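# Fold both corner flaps inward at one box end

## Task

At one of the short ends of the cardboard box, push both corner flaps inward so each ends up roughly perpendicular to the long walls. When finished, both long walls must still stand upright and the box must rest on its bottom.

## Robot and tools

Robot: two arms, left_arm and right_arm. Each carries a five-finger hand: a left hand on left_arm and a right hand on right_arm. A post stands on the floor behind them. In the scene frame the origin sits at table height, halfway between the nominal arm bases. +z is up, +x points out over the table, and left_arm is on the +y side. Camera left and right do not match these names. The calibrated bases are at left_arm (-0.020, +0.249, -0.001) m and right_arm (+0.041, -0.280, -0.003) m, each turned slightly about z.

Hand point: a point fixed to each palm, 0.05 m in front of it and 0.15 m out from the wrist flange. Its +z runs along the straightened fingers, and its +y comes out of the palm. On the right hand +x points away from the thumb; on the left hand +x points toward the thumb. Straight fingertips reach 0.06 to 0.07 m past the point along +z and sit 0.06 m behind it along -y. A bracket on the little-finger side of the wrist sticks out up to 0.10 m and can strike things.

execute_actions(actions, cameras): actions is a list of actions. Each action is a table of up to 15 rows, and each row is one 1/30 s control step. A short table repeats its last row until step 15. Every row holds 28 numbers in [-1, 1], covering both arms even when only one moves, in this order:
- left_arm dx, dy, dz, rx, ry, rz
- left hand thumb_turn, thumb_bend, index, middle, ring, little, force_limit, speed
- the same 14 numbers for right_arm and its hand.
The six pose numbers are offsets, not poses. They are measured along that arm's own Hand target axes, from the Hand target at the start of the action. Every row counts from that same start, not from the row before. Sending the same offset again moves the arm further. On this scale 1.0 equals 0.6 m or 180 degrees, and rx, ry, rz form one rotation vector. All zeros asks nothing new of an arm.

Hand numbers are absolute targets, -1 open to +1 closed:
- thumb_turn: -1 beside the palm, +1 in front of it.
- thumb_bend and the four fingers: -1 straight, +1 curled.
- force_limit: the stopping load, from about 0 N at -1 to 10 N at +1 (15 N for the two thumb motors).
- speed: from near zero at -1 to full at +0.48 and above.
No value means leave unchanged. To keep a hand as it is, resend the last eight numbers actually sent to it. Use hand_measured plus its limit and speed only if it has never been commanded. For a gentle grip, close at speed -0.94 or lower.

move(target, speed, blend, blocking, cameras): target is one 28-number row or a list of up to 15 rows. Each arm's pose offsets are counted from its Hand target when the call begins, not from the previous target. The arm travels in a straight line.
- speed: m/s, 0.002 to 4.3, default 0.25. Turns are limited to twice that in rad/s. Give one value, or one per target.
- blend: metres, for rounding corners between list targets. 0 stops at each target.
- blocking=false: the call returns after about 0.5 s while the move continues.
The move does not avoid obstacles or the other arm. All paths together are capped at 10 s. Faster moves lag more and hit harder.
The result adds a move: line, such as done, off_target, moving, held or fault, plus limits (paced = pose clipped, held = steps withheld).

wait(seconds, cameras): runs the scene for 0 to 3600 s without new commands. It returns early if a running move ends.

stop(cameras): brakes a running move.

zoom_image(camera, region=[x0,y0,x1,y1]): enlarges part of the latest image, up to 504x504 px.

show_instructions: shows the reference images.

finished_scene: ends the scene for good. The box must stay correct without the robot.

Cameras: cam_head_left, cam_head_right, cam_high, cam_left_wrist, cam_right_wrist, each 896x504. Images come back only for an empty actions list or when cameras names them. ["all"] returns every camera. An unknown camera name makes the whole call invalid.

Results:
- end_effector_position (m) and end_effector_quat_wxyz, in the scene frame. Printed positions can be off by a few cm.
- Hand target: the last commanded pose after clipping. The next offsets count from this.
- Joint positions, velocities and torques.
- hand_measured, hand_stopped_by (moving, target, force, stalled, fault) and hand_load_n, each with six values in motor order. A positive load means something is pushing the finger open.
The arm tracks commands loosely. It often rests 1 to 3 cm low (sometimes 5 cm) without touching anything. Another execute_actions call, even with zero offsets, asks for the target again. Orientation is clipped to within 40 degrees of the current one per step.

Avoid:
- letting the box, or anything else, fall off the table, or leaving anything off it
- drops, slams, fast hits and hard pushes
- arms or hands touching each other, which can end the scene
- excess finger load
- long straining or stretched holds, which overheat motors and can make an arm collapse
- passing close to an arm's own base, which can whip the elbow around.
To end a press against something, command the target back past the hand point. Objects may occasionally be nudged by outside pushes.

Each tool is called after "Call:" by a JSON object that holds its "method" and its "body".

Reference images:

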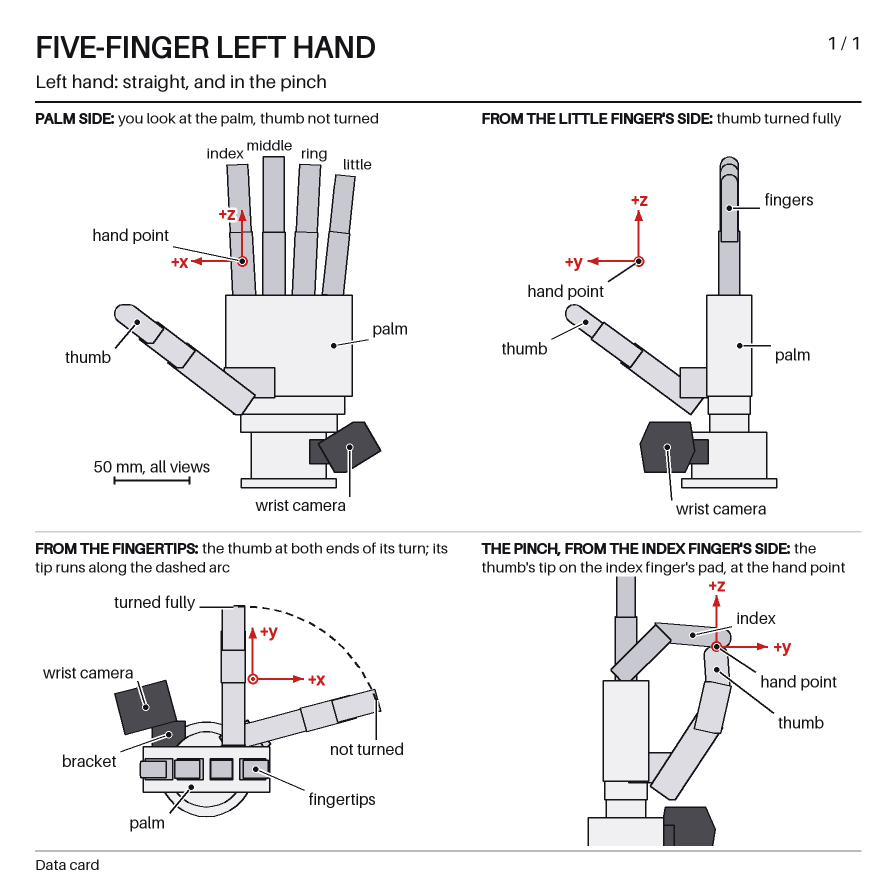

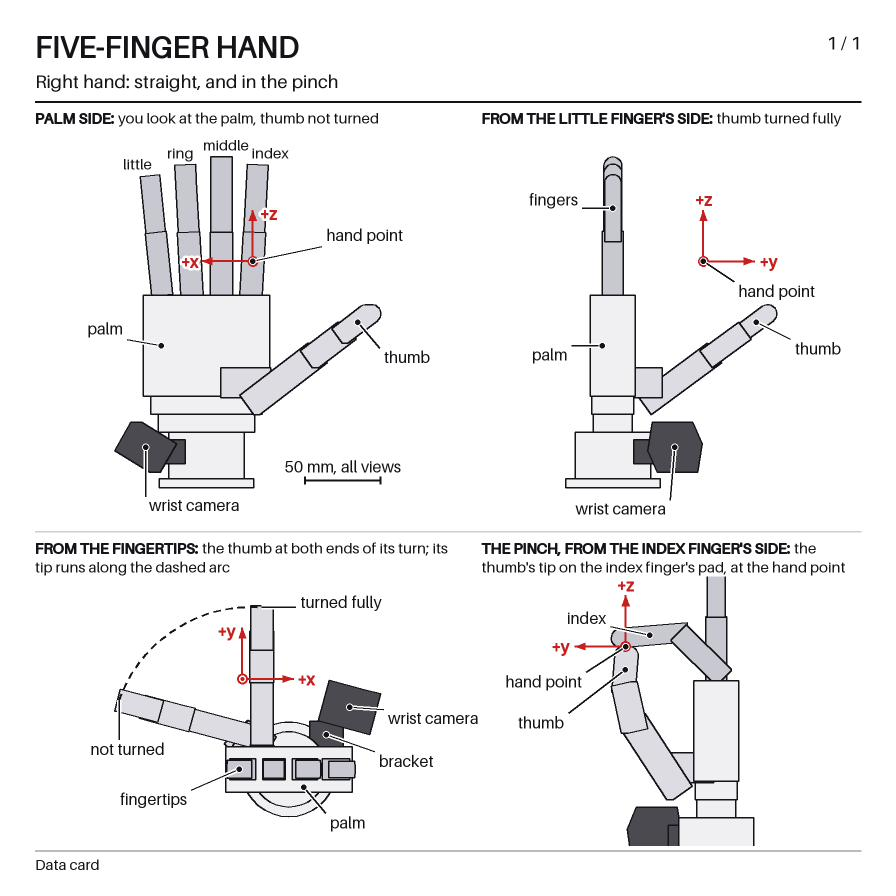

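## Session

Call:
{"method": "execute_actions", "body": {"actions": []}}

Scene clock: 0.00 s.
left_arm: end_effector_position=(+0.6500, +0.5318, +0.3581) hand_measured=(-1.000, -1.000, -1.000, -1.000, -1.000, -1.000) hand_load_n=(+0.0, +0.0, +0.0, +0.0, +0.0, +0.0) hand_stopped_by=(target, target, target, target, target, target) hand_force_limit=0.00 hand_speed=-0.80 end_effector_quat_wxyz=(+0.602, -0.625, +0.310, -0.389) | right_arm: end_effector_position=(+0.0364, -0.0870, +0.1703) hand_measured=(-1.000, -1.000, -1.000, -1.000, -1.000, -1.000) hand_load_n=(+0.0, +0.0, +0.0, +0.0, +0.0, +0.0) hand_stopped_by=(target, target, target, target, target, target) hand_force_limit=0.00 hand_speed=-0.80 end_effector_quat_wxyz=(-0.439, +0.856, +0.220, +0.162)
Joint positions: left_arm=[0.473 1.56 1.291 0.297 -0.117 -0.109] | right_arm=[1.962 0.147 0.493 -0.993 0.372 -0.336]
Joint velocities: within noise
Joint torques (N m): no reading
Heat: left arm: hottest wrist pitch 35 °C; right arm: hottest waist 36 °C.
Hand target: left_arm +0.6538, +0.5335, +0.3684; +0.607, -0.619, +0.306, -0.393 | right_arm +0.0358, -0.0853, +0.1805; -0.449, +0.852, +0.216, +0.160

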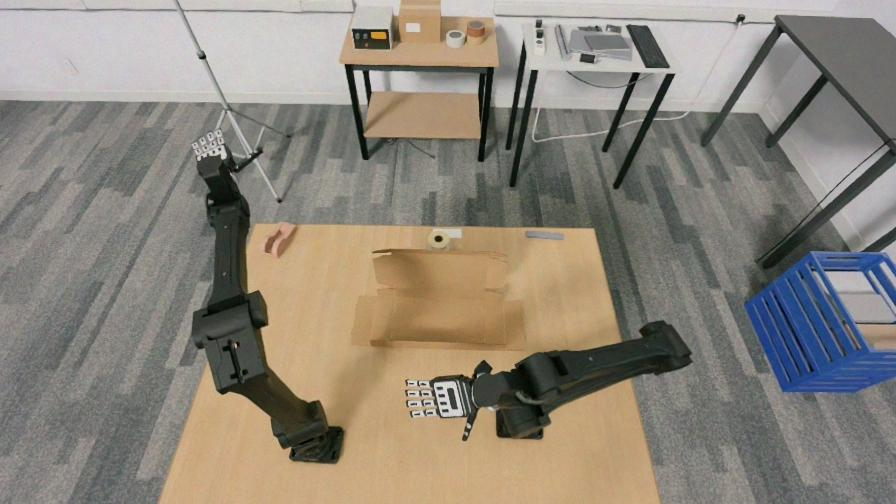

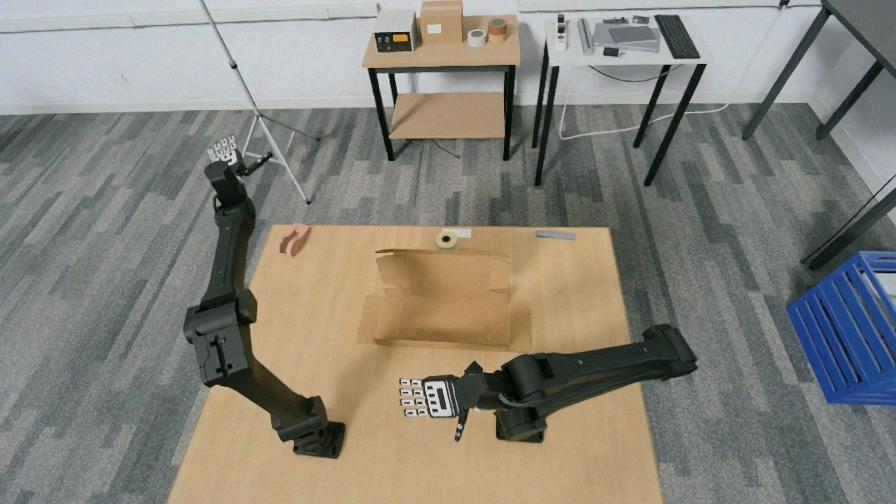

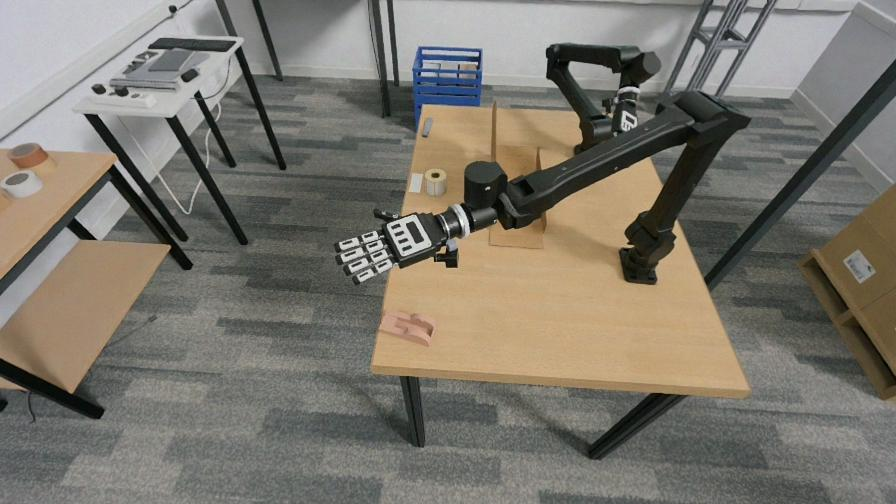

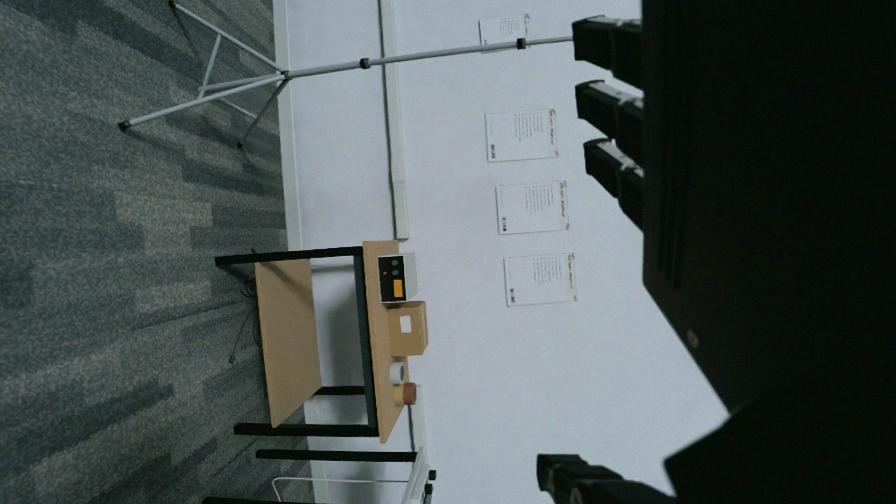

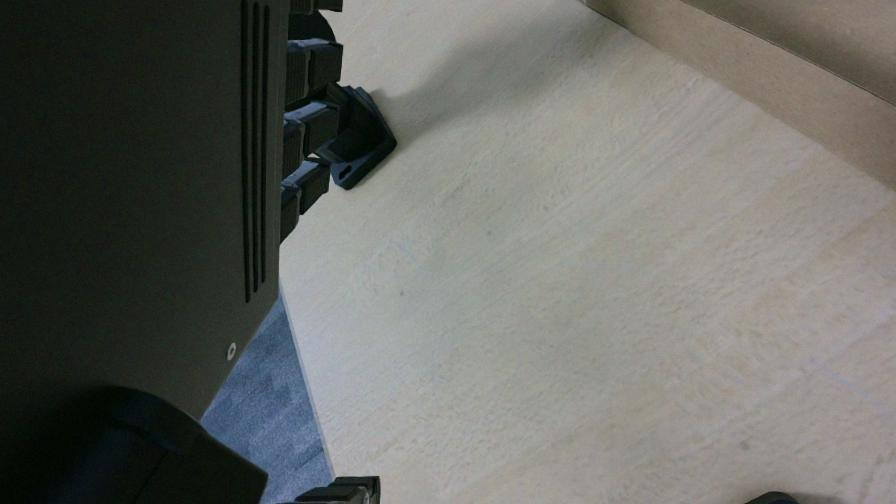

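Call:
{"method": "zoom_image", "body": {"camera": "cam_head_left", "region": [330, 220, 550, 370]}}

Call:
{"method": "zoom_image", "body": {"camera": "cam_head_right", "region": [330, 220, 550, 370]}}

Call:
{"method": "zoom_image", "body": {"camera": "cam_high", "region": [380, 80, 620, 280]}}

Scaled by 2.291.

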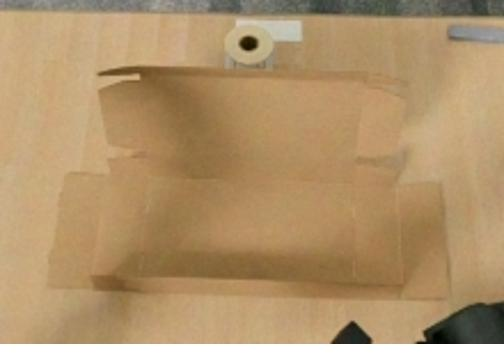

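Scaled by 2.291.

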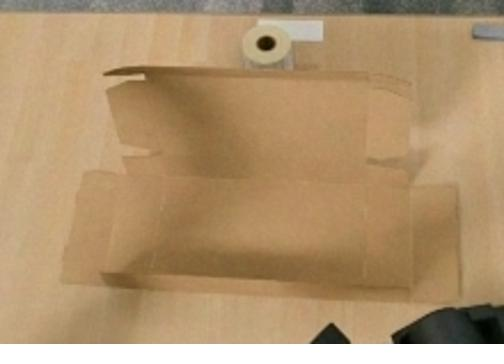

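Scaled by 2.100.

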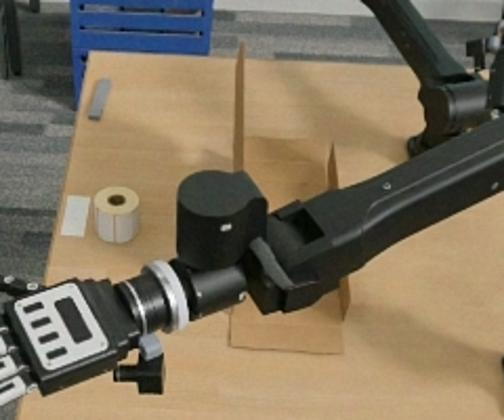

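Call:
{"method": "move", "body": {"target": [-0.026,0.005,-0.478,-0.516,0.019,0.075, 1,-1,-1,1,1,-1,0,-0.2, 0,0,0,0,0,0,-1,-1,-1,-1,-1,-1,0,-0.8], "speed": 0.3, "cameras": ["all"]}}

Scene clock: 362.30 s.
left_arm: end_effector_position=(+0.4033, +0.4055, +0.3503) hand_measured=(+1.000, -1.000, -1.000, +1.000, +1.000, -1.000) hand_load_n=(+0.0, +0.0, +0.0, +0.0, +0.0, +0.0) hand_stopped_by=(target, target, target, target, target, target) hand_force_limit=0.00 hand_speed=-0.20 end_effector_quat_wxyz=(-0.090, +0.821, -0.561, +0.061) | right_arm: end_effector_position=(+0.0364, -0.0870, +0.1703) hand_measured=(-1.000, -1.000, -1.000, -1.000, -1.000, -1.000) hand_load_n=(+0.0, +0.0, +0.0, -0.5, -0.5, +0.0) hand_stopped_by=(target, target, target, target, target, target) hand_force_limit=0.00 hand_speed=-0.80 end_effector_quat_wxyz=(-0.439, +0.856, +0.220, +0.162)
Joint positions: left_arm=[0.475 1.569 1.88 -1.665 0.01 0.049] | right_arm=[1.962 0.147 0.493 -0.993 0.372 -0.336]
Joint torques (N m): left_arm=[0.32 -12.81 7.02 0.08 0.28 0.07] | right_arm=[-0.85 2.02 10.39 1.99 0.23 -0.16]
Heat: left arm: hottest elbow 53 °C; right arm: hottest elbow 62 °C.
Hand target: left_arm +0.4002, +0.3999, +0.3504; +0.000, +0.819, -0.574, +0.000 | right_arm +0.0358, -0.0853, +0.1805; -0.449, +0.852, +0.216, +0.160
Off the commanded pose: left_arm 0.006 m, 13 deg | right_arm 0.010 m, 1 deg.
joint sent to its limit (left arm) — joint 4 (wrist pitch), lower limit. The joint targets are off in orientation, not in position.
move: off_target (left_arm)

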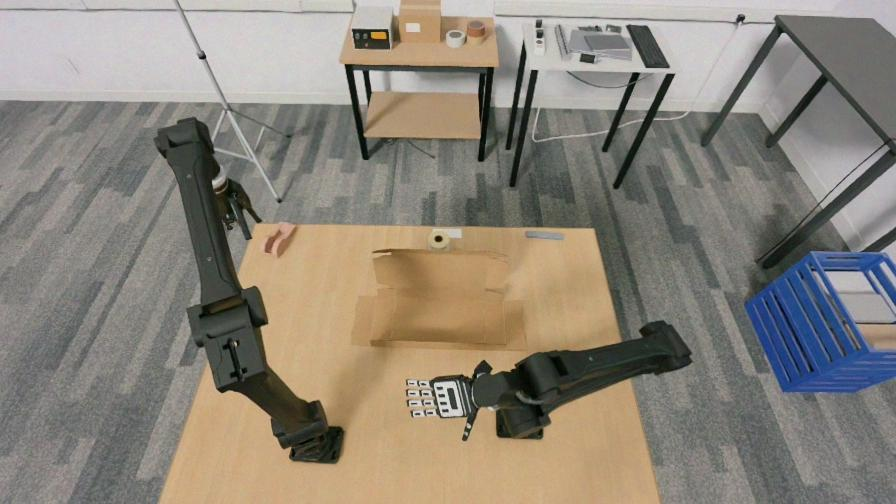

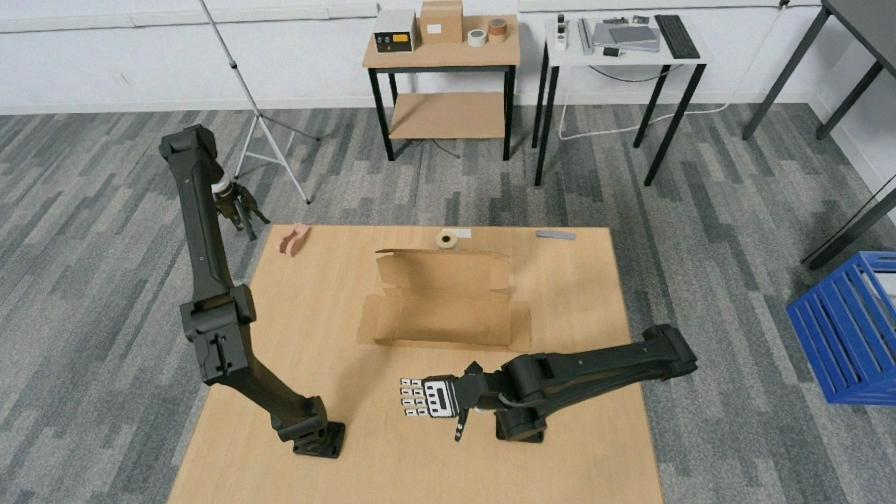

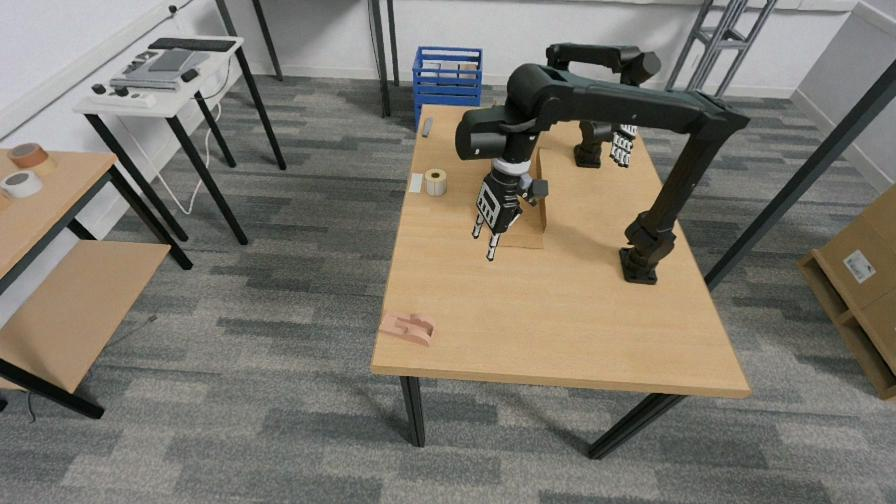

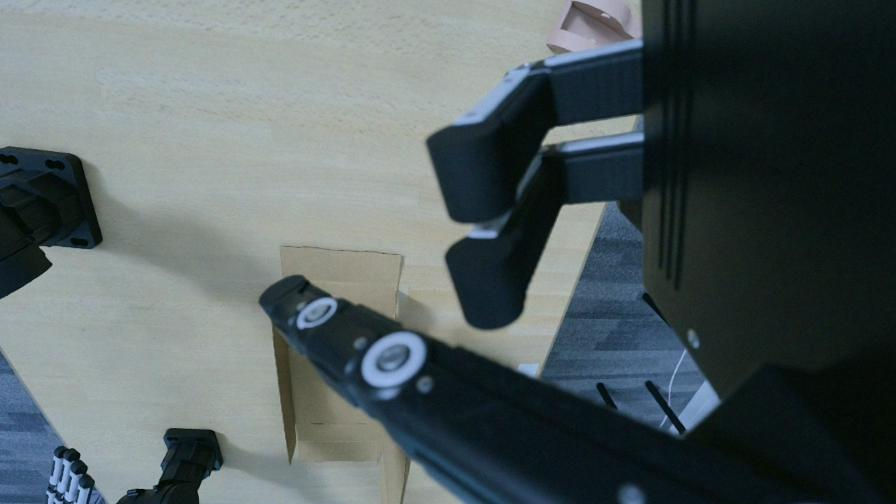

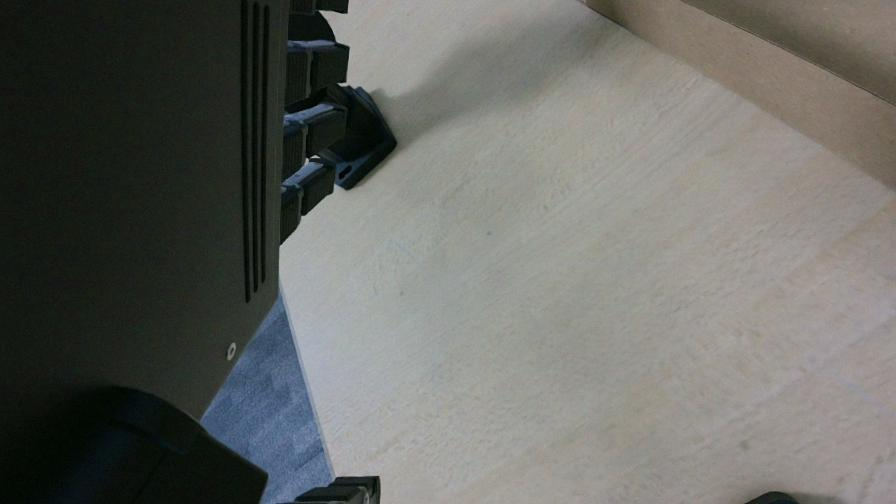

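Call:
{"method": "move", "body": {"target": [0.023,0.1325,0.083,-0.289,0.265,-0.417, 1,-1,-1,1,1,-1,0,-0.2, 0,0,0,0,0,0,-1,-1,-1,-1,-1,-1,0,-0.8], "speed": 0.3, "cameras": ["all"]}}

Scene clock: 417.40 s.
left_arm: end_effector_position=(+0.3339, +0.3585, +0.2984) hand_measured=(+1.000, -1.000, -1.000, +1.000, +1.000, -1.000) hand_load_n=(+0.0, +0.0, +0.5, +0.0, +0.0, +0.0) hand_stopped_by=(target, target, target, target, target, target) hand_force_limit=0.00 hand_speed=-0.20 end_effector_quat_wxyz=(+0.442, +0.856, +0.178, +0.202) | right_arm: end_effector_position=(+0.0364, -0.0870, +0.1703) hand_measured=(-1.000, -1.000, -1.000, -1.000, -1.000, -1.000) hand_load_n=(+0.0, +0.0, +0.0, +0.0, +0.0, -0.5) hand_stopped_by=(target, target, target, target, target, target) hand_force_limit=0.00 hand_speed=-0.80 end_effector_quat_wxyz=(-0.439, +0.856, +0.220, +0.162)
Joint positions: left_arm=[0.92 1.335 1.073 -1.665 0.972 -0.924] | right_arm=[1.962 0.147 0.493 -0.993 0.372 -0.336]
Joint torques (N m): left_arm=[1.49 -9.17 6.15 -0.84 1.14 -0.13] | right_arm=[-0.79 1.67 10.28 1.98 0.24 -0.15]
Heat: left arm: hottest elbow 48 °C; right arm: hottest elbow 63 °C.
Hand target: left_arm +0.3301, +0.3599, +0.3006; +0.531, +0.837, +0.110, +0.070 | right_arm +0.0358, -0.0853, +0.1805; -0.449, +0.852, +0.216, +0.160
Off the commanded pose: left_arm 0.004 m, 20 deg | right_arm 0.010 m, 1 deg.
joint sent to its limit (left arm) — joint 4 (wrist pitch), lower limit. The joint targets are off in orientation, not in position.
move: off_target (left_arm)

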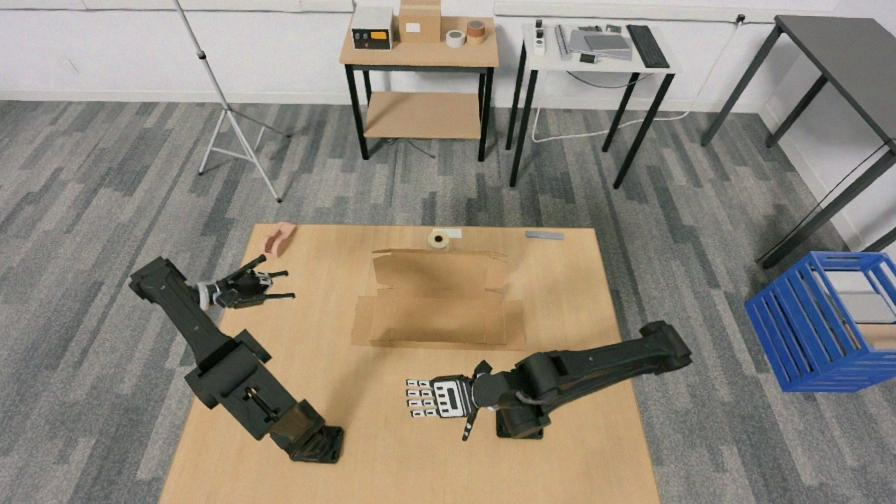

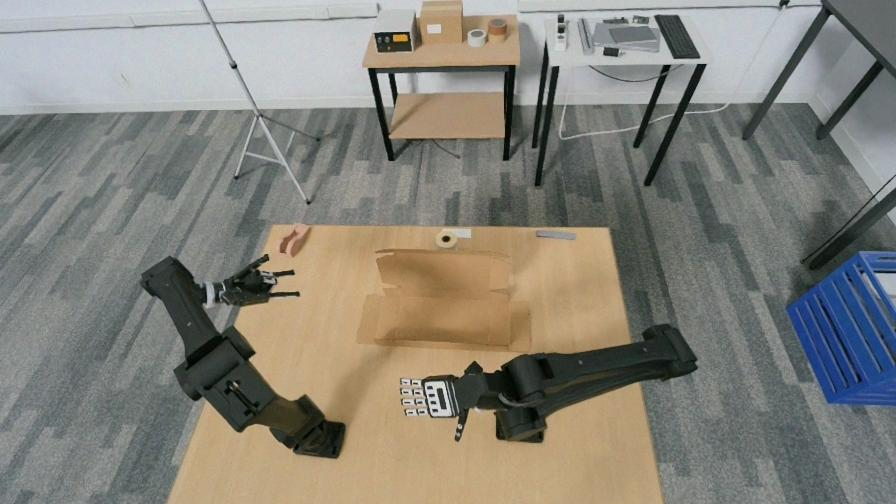

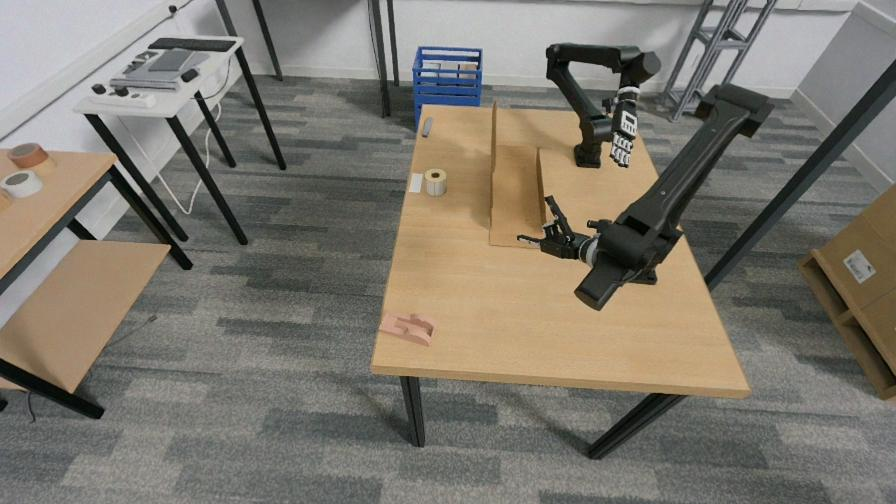

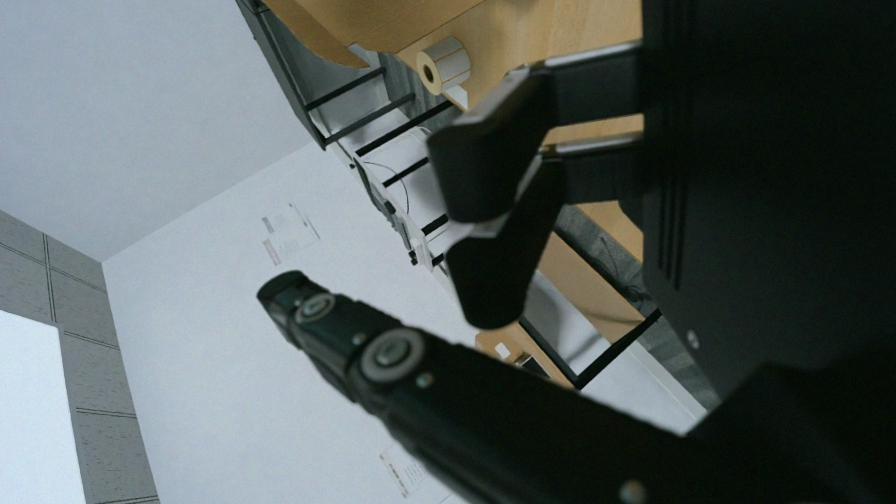

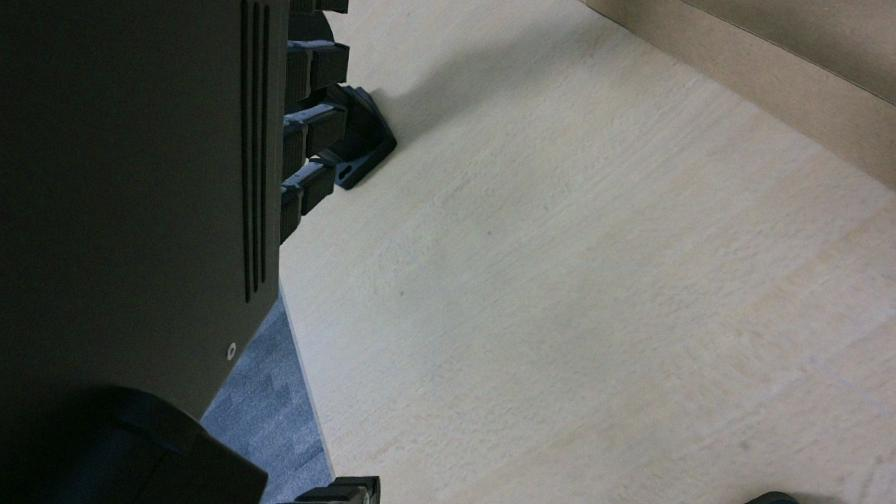

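Call:
{"method": "zoom_image", "body": {"camera": "cam_high", "region": [460, 90, 600, 260]}}

Call:
{"method": "zoom_image", "body": {"camera": "cam_head_left", "region": [340, 235, 440, 365]}}

Scaled by 2.965.

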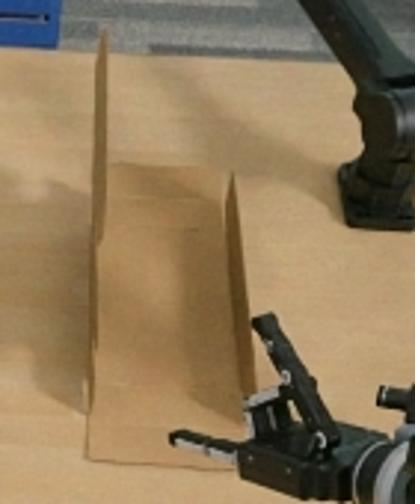

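Scaled by 3.877.

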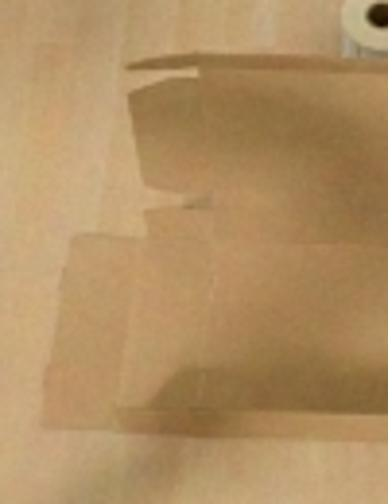

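Call:
{"method": "zoom_image", "body": {"camera": "cam_head_left", "region": [345, 270, 445, 360]}}

Call:
{"method": "zoom_image", "body": {"camera": "cam_head_left", "region": [445, 270, 545, 360]}}

Scaled by 5.040.

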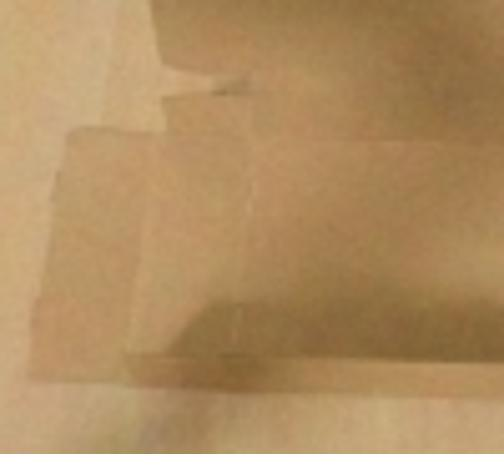

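Scaled by 5.040.

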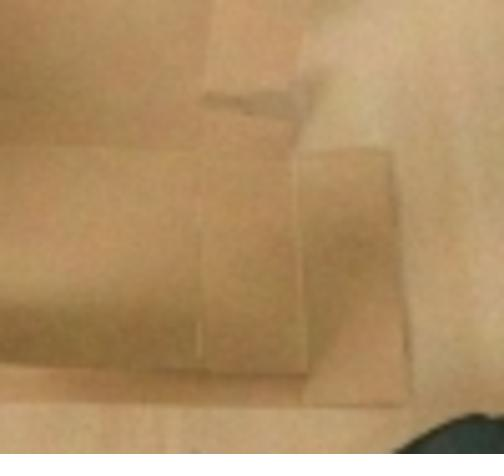

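Call:
{"method": "move", "body": {"target": [0.232,-0.0957,0.3897,0,-0.0503,0.0235, 1,-1,-1,1,1,-1,0,-0.2, 0,0,0,0,0,0,-1,-1,-1,-1,-1,-1,0,-0.8], "speed": 0.2, "cameras": ["all"]}}

Scene clock: 584.13 s.
left_arm: end_effector_position=(+0.5052, +0.2133, +0.1453) hand_measured=(+1.000, -1.000, -1.000, +1.000, +1.000, -1.000) hand_load_n=(+0.0, +0.0, +0.0, +0.0, +0.0, +0.0) hand_stopped_by=(target, target, target, target, target, target) hand_force_limit=0.00 hand_speed=-0.20 end_effector_quat_wxyz=(+0.534, +0.844, +0.042, +0.019) | right_arm: end_effector_position=(+0.0364, -0.0870, +0.1703) hand_measured=(-1.000, -1.000, -1.000, -1.000, -1.000, -1.000) hand_load_n=(+0.0, +0.0, +0.0, -0.5, +0.0, +0.0) hand_stopped_by=(target, target, target, target, target, target) hand_force_limit=0.00 hand_speed=-0.80 end_effector_quat_wxyz=(-0.439, +0.856, +0.220, +0.162)
Joint positions: left_arm=[0.382 1.943 1.337 -1.437 1.07 -1.057] | right_arm=[1.962 0.147 0.493 -0.993 0.372 -0.336]
Joint torques (N m): left_arm=[0.91 -14.56 7.72 -0.94 1.08 0.07] | right_arm=[-1.08 1.79 10.37 2 0.2 -0.11]
Heat: left arm: hottest elbow 43 °C; right arm: hottest elbow 65 °C.
Hand target: left_arm +0.5130, +0.2152, +0.1491; +0.535, +0.844, +0.037, +0.023 | right_arm +0.0358, -0.0853, +0.1805; -0.449, +0.852, +0.216, +0.160
Off the commanded pose: left_arm 0.009 m, 1 deg | right_arm 0.010 m, 1 deg.
move: done

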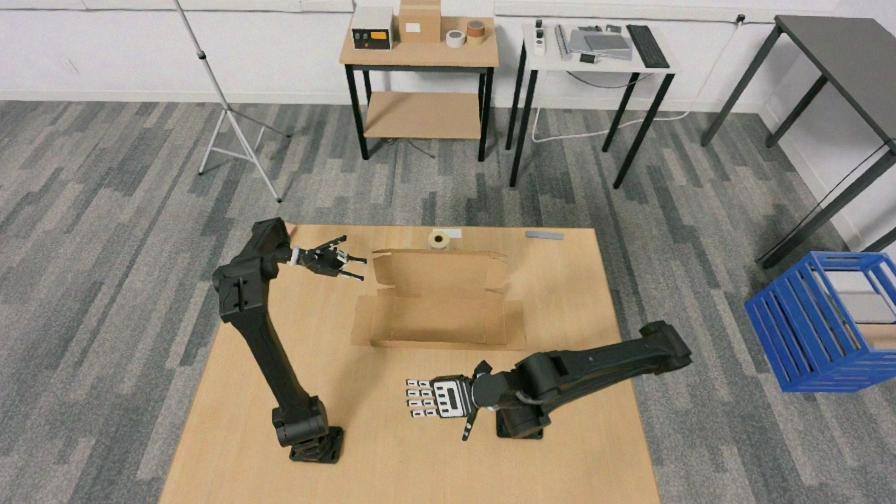

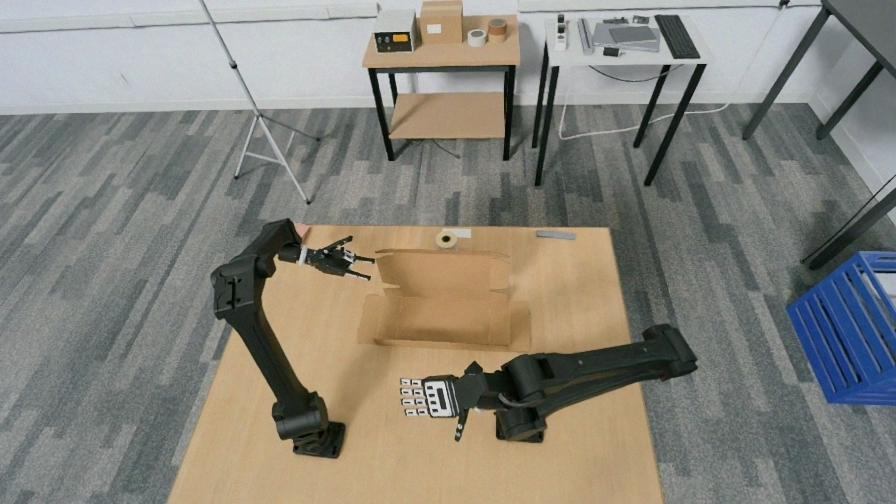

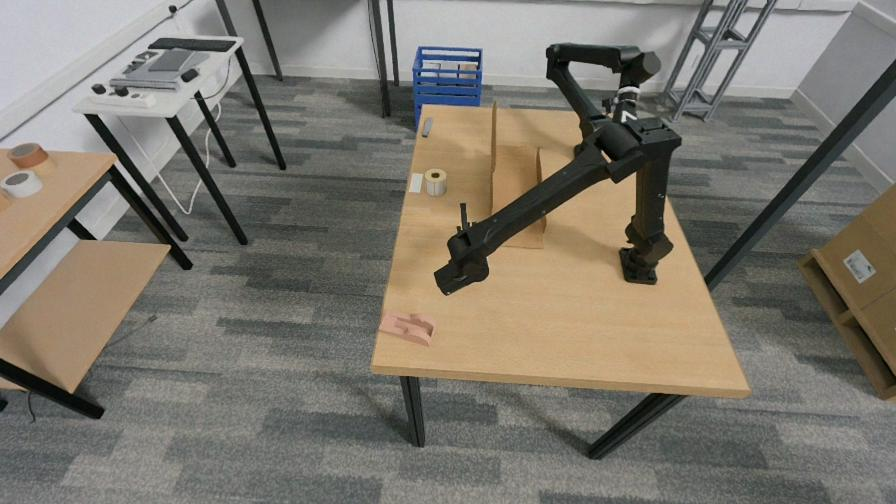

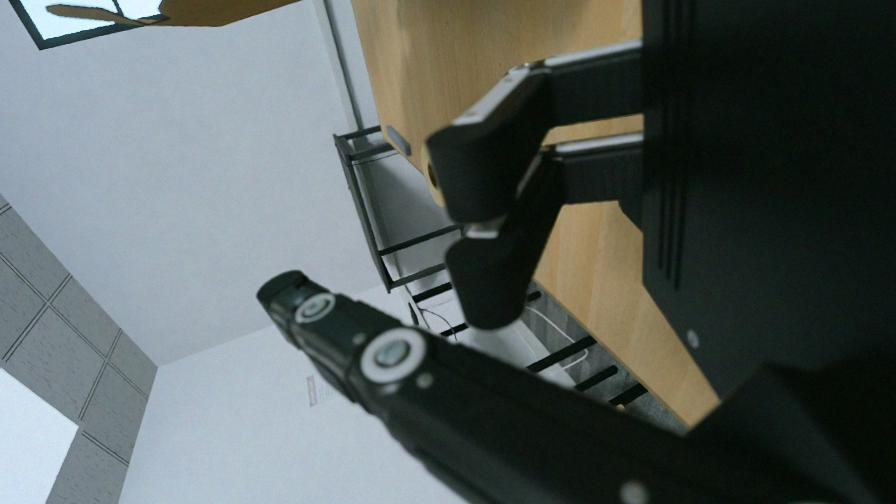

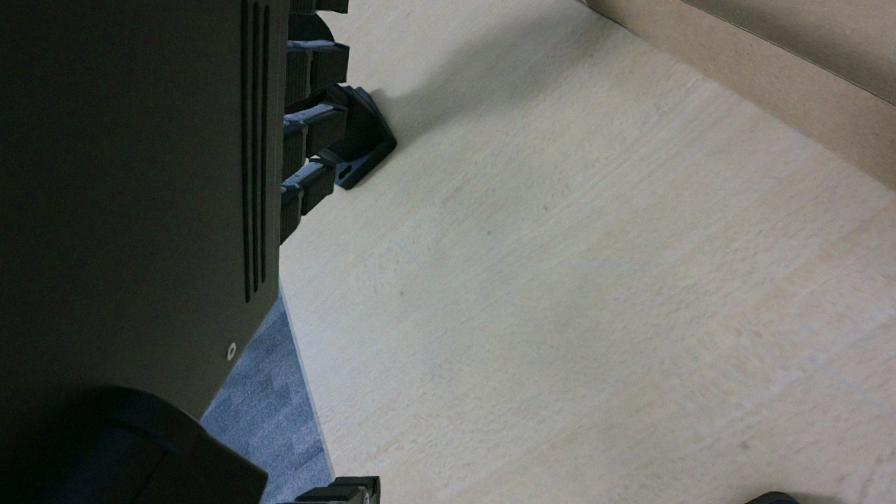

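Call:
{"method": "zoom_image", "body": {"camera": "cam_head_left", "region": [270, 220, 420, 360]}}

Call:
{"method": "zoom_image", "body": {"camera": "cam_head_right", "region": [280, 220, 430, 360]}}

Scaled by 3.360.

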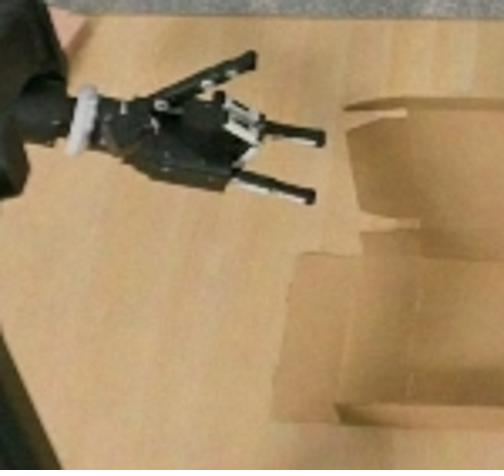

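Scaled by 3.360.

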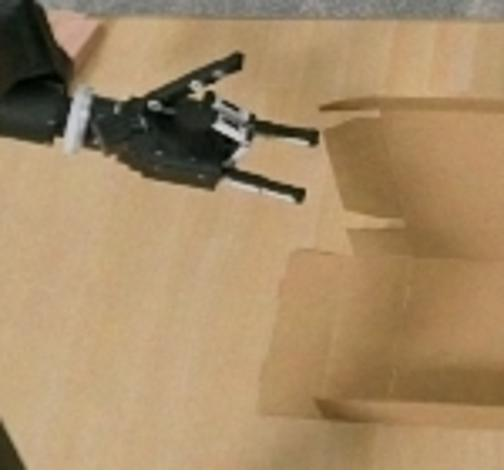

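Call:
{"method": "move", "body": {"target": [-0.0162,-0.0095,0.0822,0,0,0, 1,-1,-1,1,1,-1,0,-0.2, 0,0,0,0,0,0,-1,-1,-1,-1,-1,-1,0,-0.8], "speed": 0.1, "cameras": ["cam_head_left","cam_head_right","cam_high"]}}

Call:
{"method": "zoom_image", "body": {"camera": "cam_head_left", "region": [330, 235, 430, 365]}}

Call:
{"method": "zoom_image", "body": {"camera": "cam_high", "region": [440, 160, 560, 300]}}

Scene clock: 630.10 s.
left_arm: end_effector_position=(+0.5071, +0.1739, +0.1203) hand_measured=(+1.000, -1.000, -1.000, +1.000, +1.000, -1.000) hand_load_n=(+0.0, +0.0, +0.0, +0.0, +0.0, +0.5) hand_stopped_by=(target, target, target, target, target, target) hand_force_limit=0.00 hand_speed=-0.20 end_effector_quat_wxyz=(+0.535, +0.844, +0.037, +0.020) | right_arm: end_effector_position=(+0.0364, -0.0870, +0.1703) hand_measured=(-1.000, -1.000, -1.000, -1.000, -1.000, -1.000) hand_load_n=(+0.0, +0.0, +0.0, +0.0, +0.0, +0.0) hand_stopped_by=(target, target, target, target, target, target) hand_force_limit=0.00 hand_speed=-0.80 end_effector_quat_wxyz=(-0.439, +0.856, +0.220, +0.162)
Joint positions: left_arm=[0.306 1.942 1.265 -1.241 1.1 -1.192] | right_arm=[1.962 0.147 0.493 -0.993 0.372 -0.336]
Joint torques (N m): left_arm=[0.26 -16.15 4.89 0.16 1.14 -0.1] | right_arm=[-0.56 1.67 10.24 1.98 0.24 -0.14]
Heat: left arm: hottest elbow 44 °C; right arm: hottest elbow 66 °C.
Hand target: left_arm +0.5069, +0.1724, +0.1230; +0.535, +0.844, +0.037, +0.023 | right_arm +0.0358, -0.0853, +0.1805; -0.449, +0.852, +0.216, +0.160
Off the commanded pose: left_arm 0.003 m, 0 deg | right_arm 0.010 m, 1 deg.
move: done

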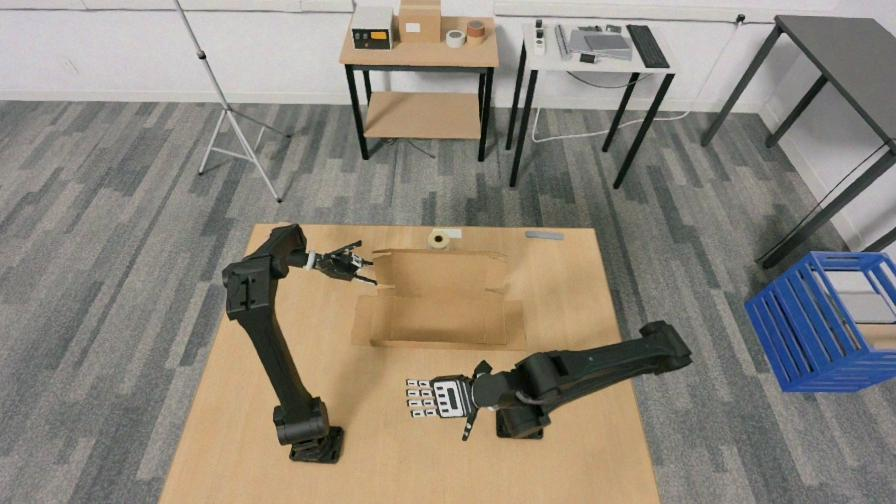

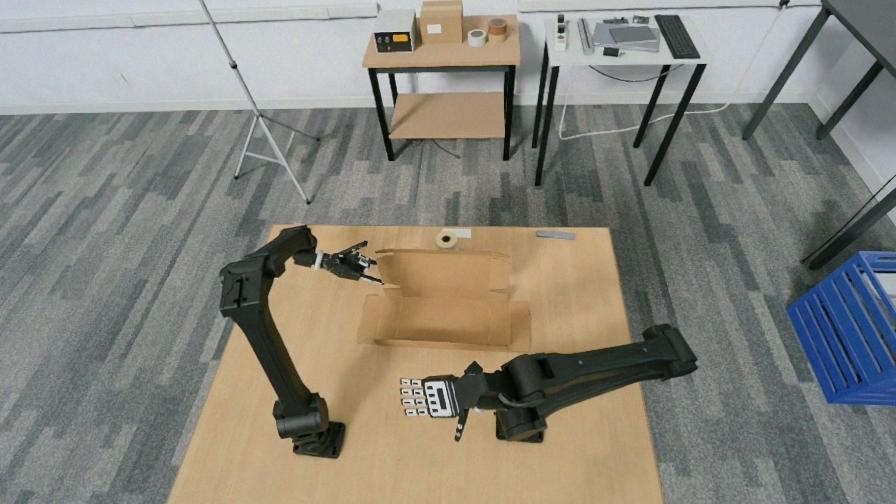

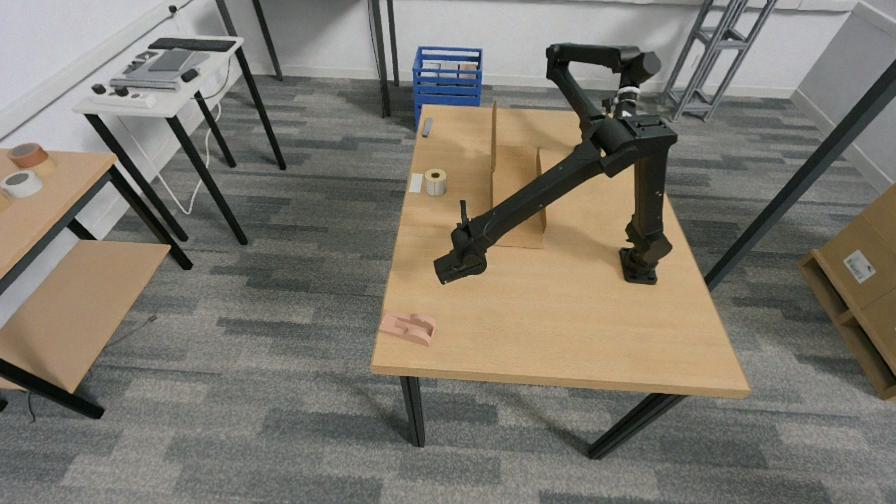

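Scaled by 3.877.

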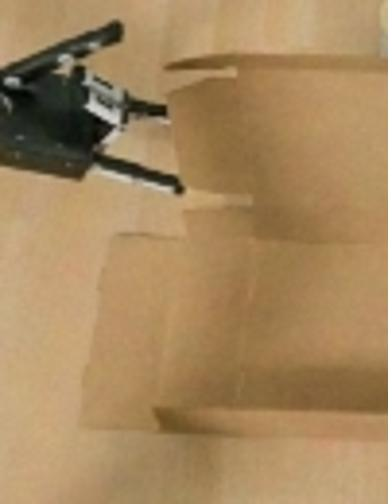

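Scaled by 3.600.

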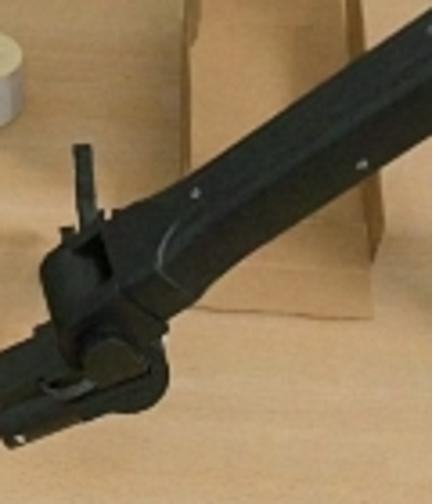

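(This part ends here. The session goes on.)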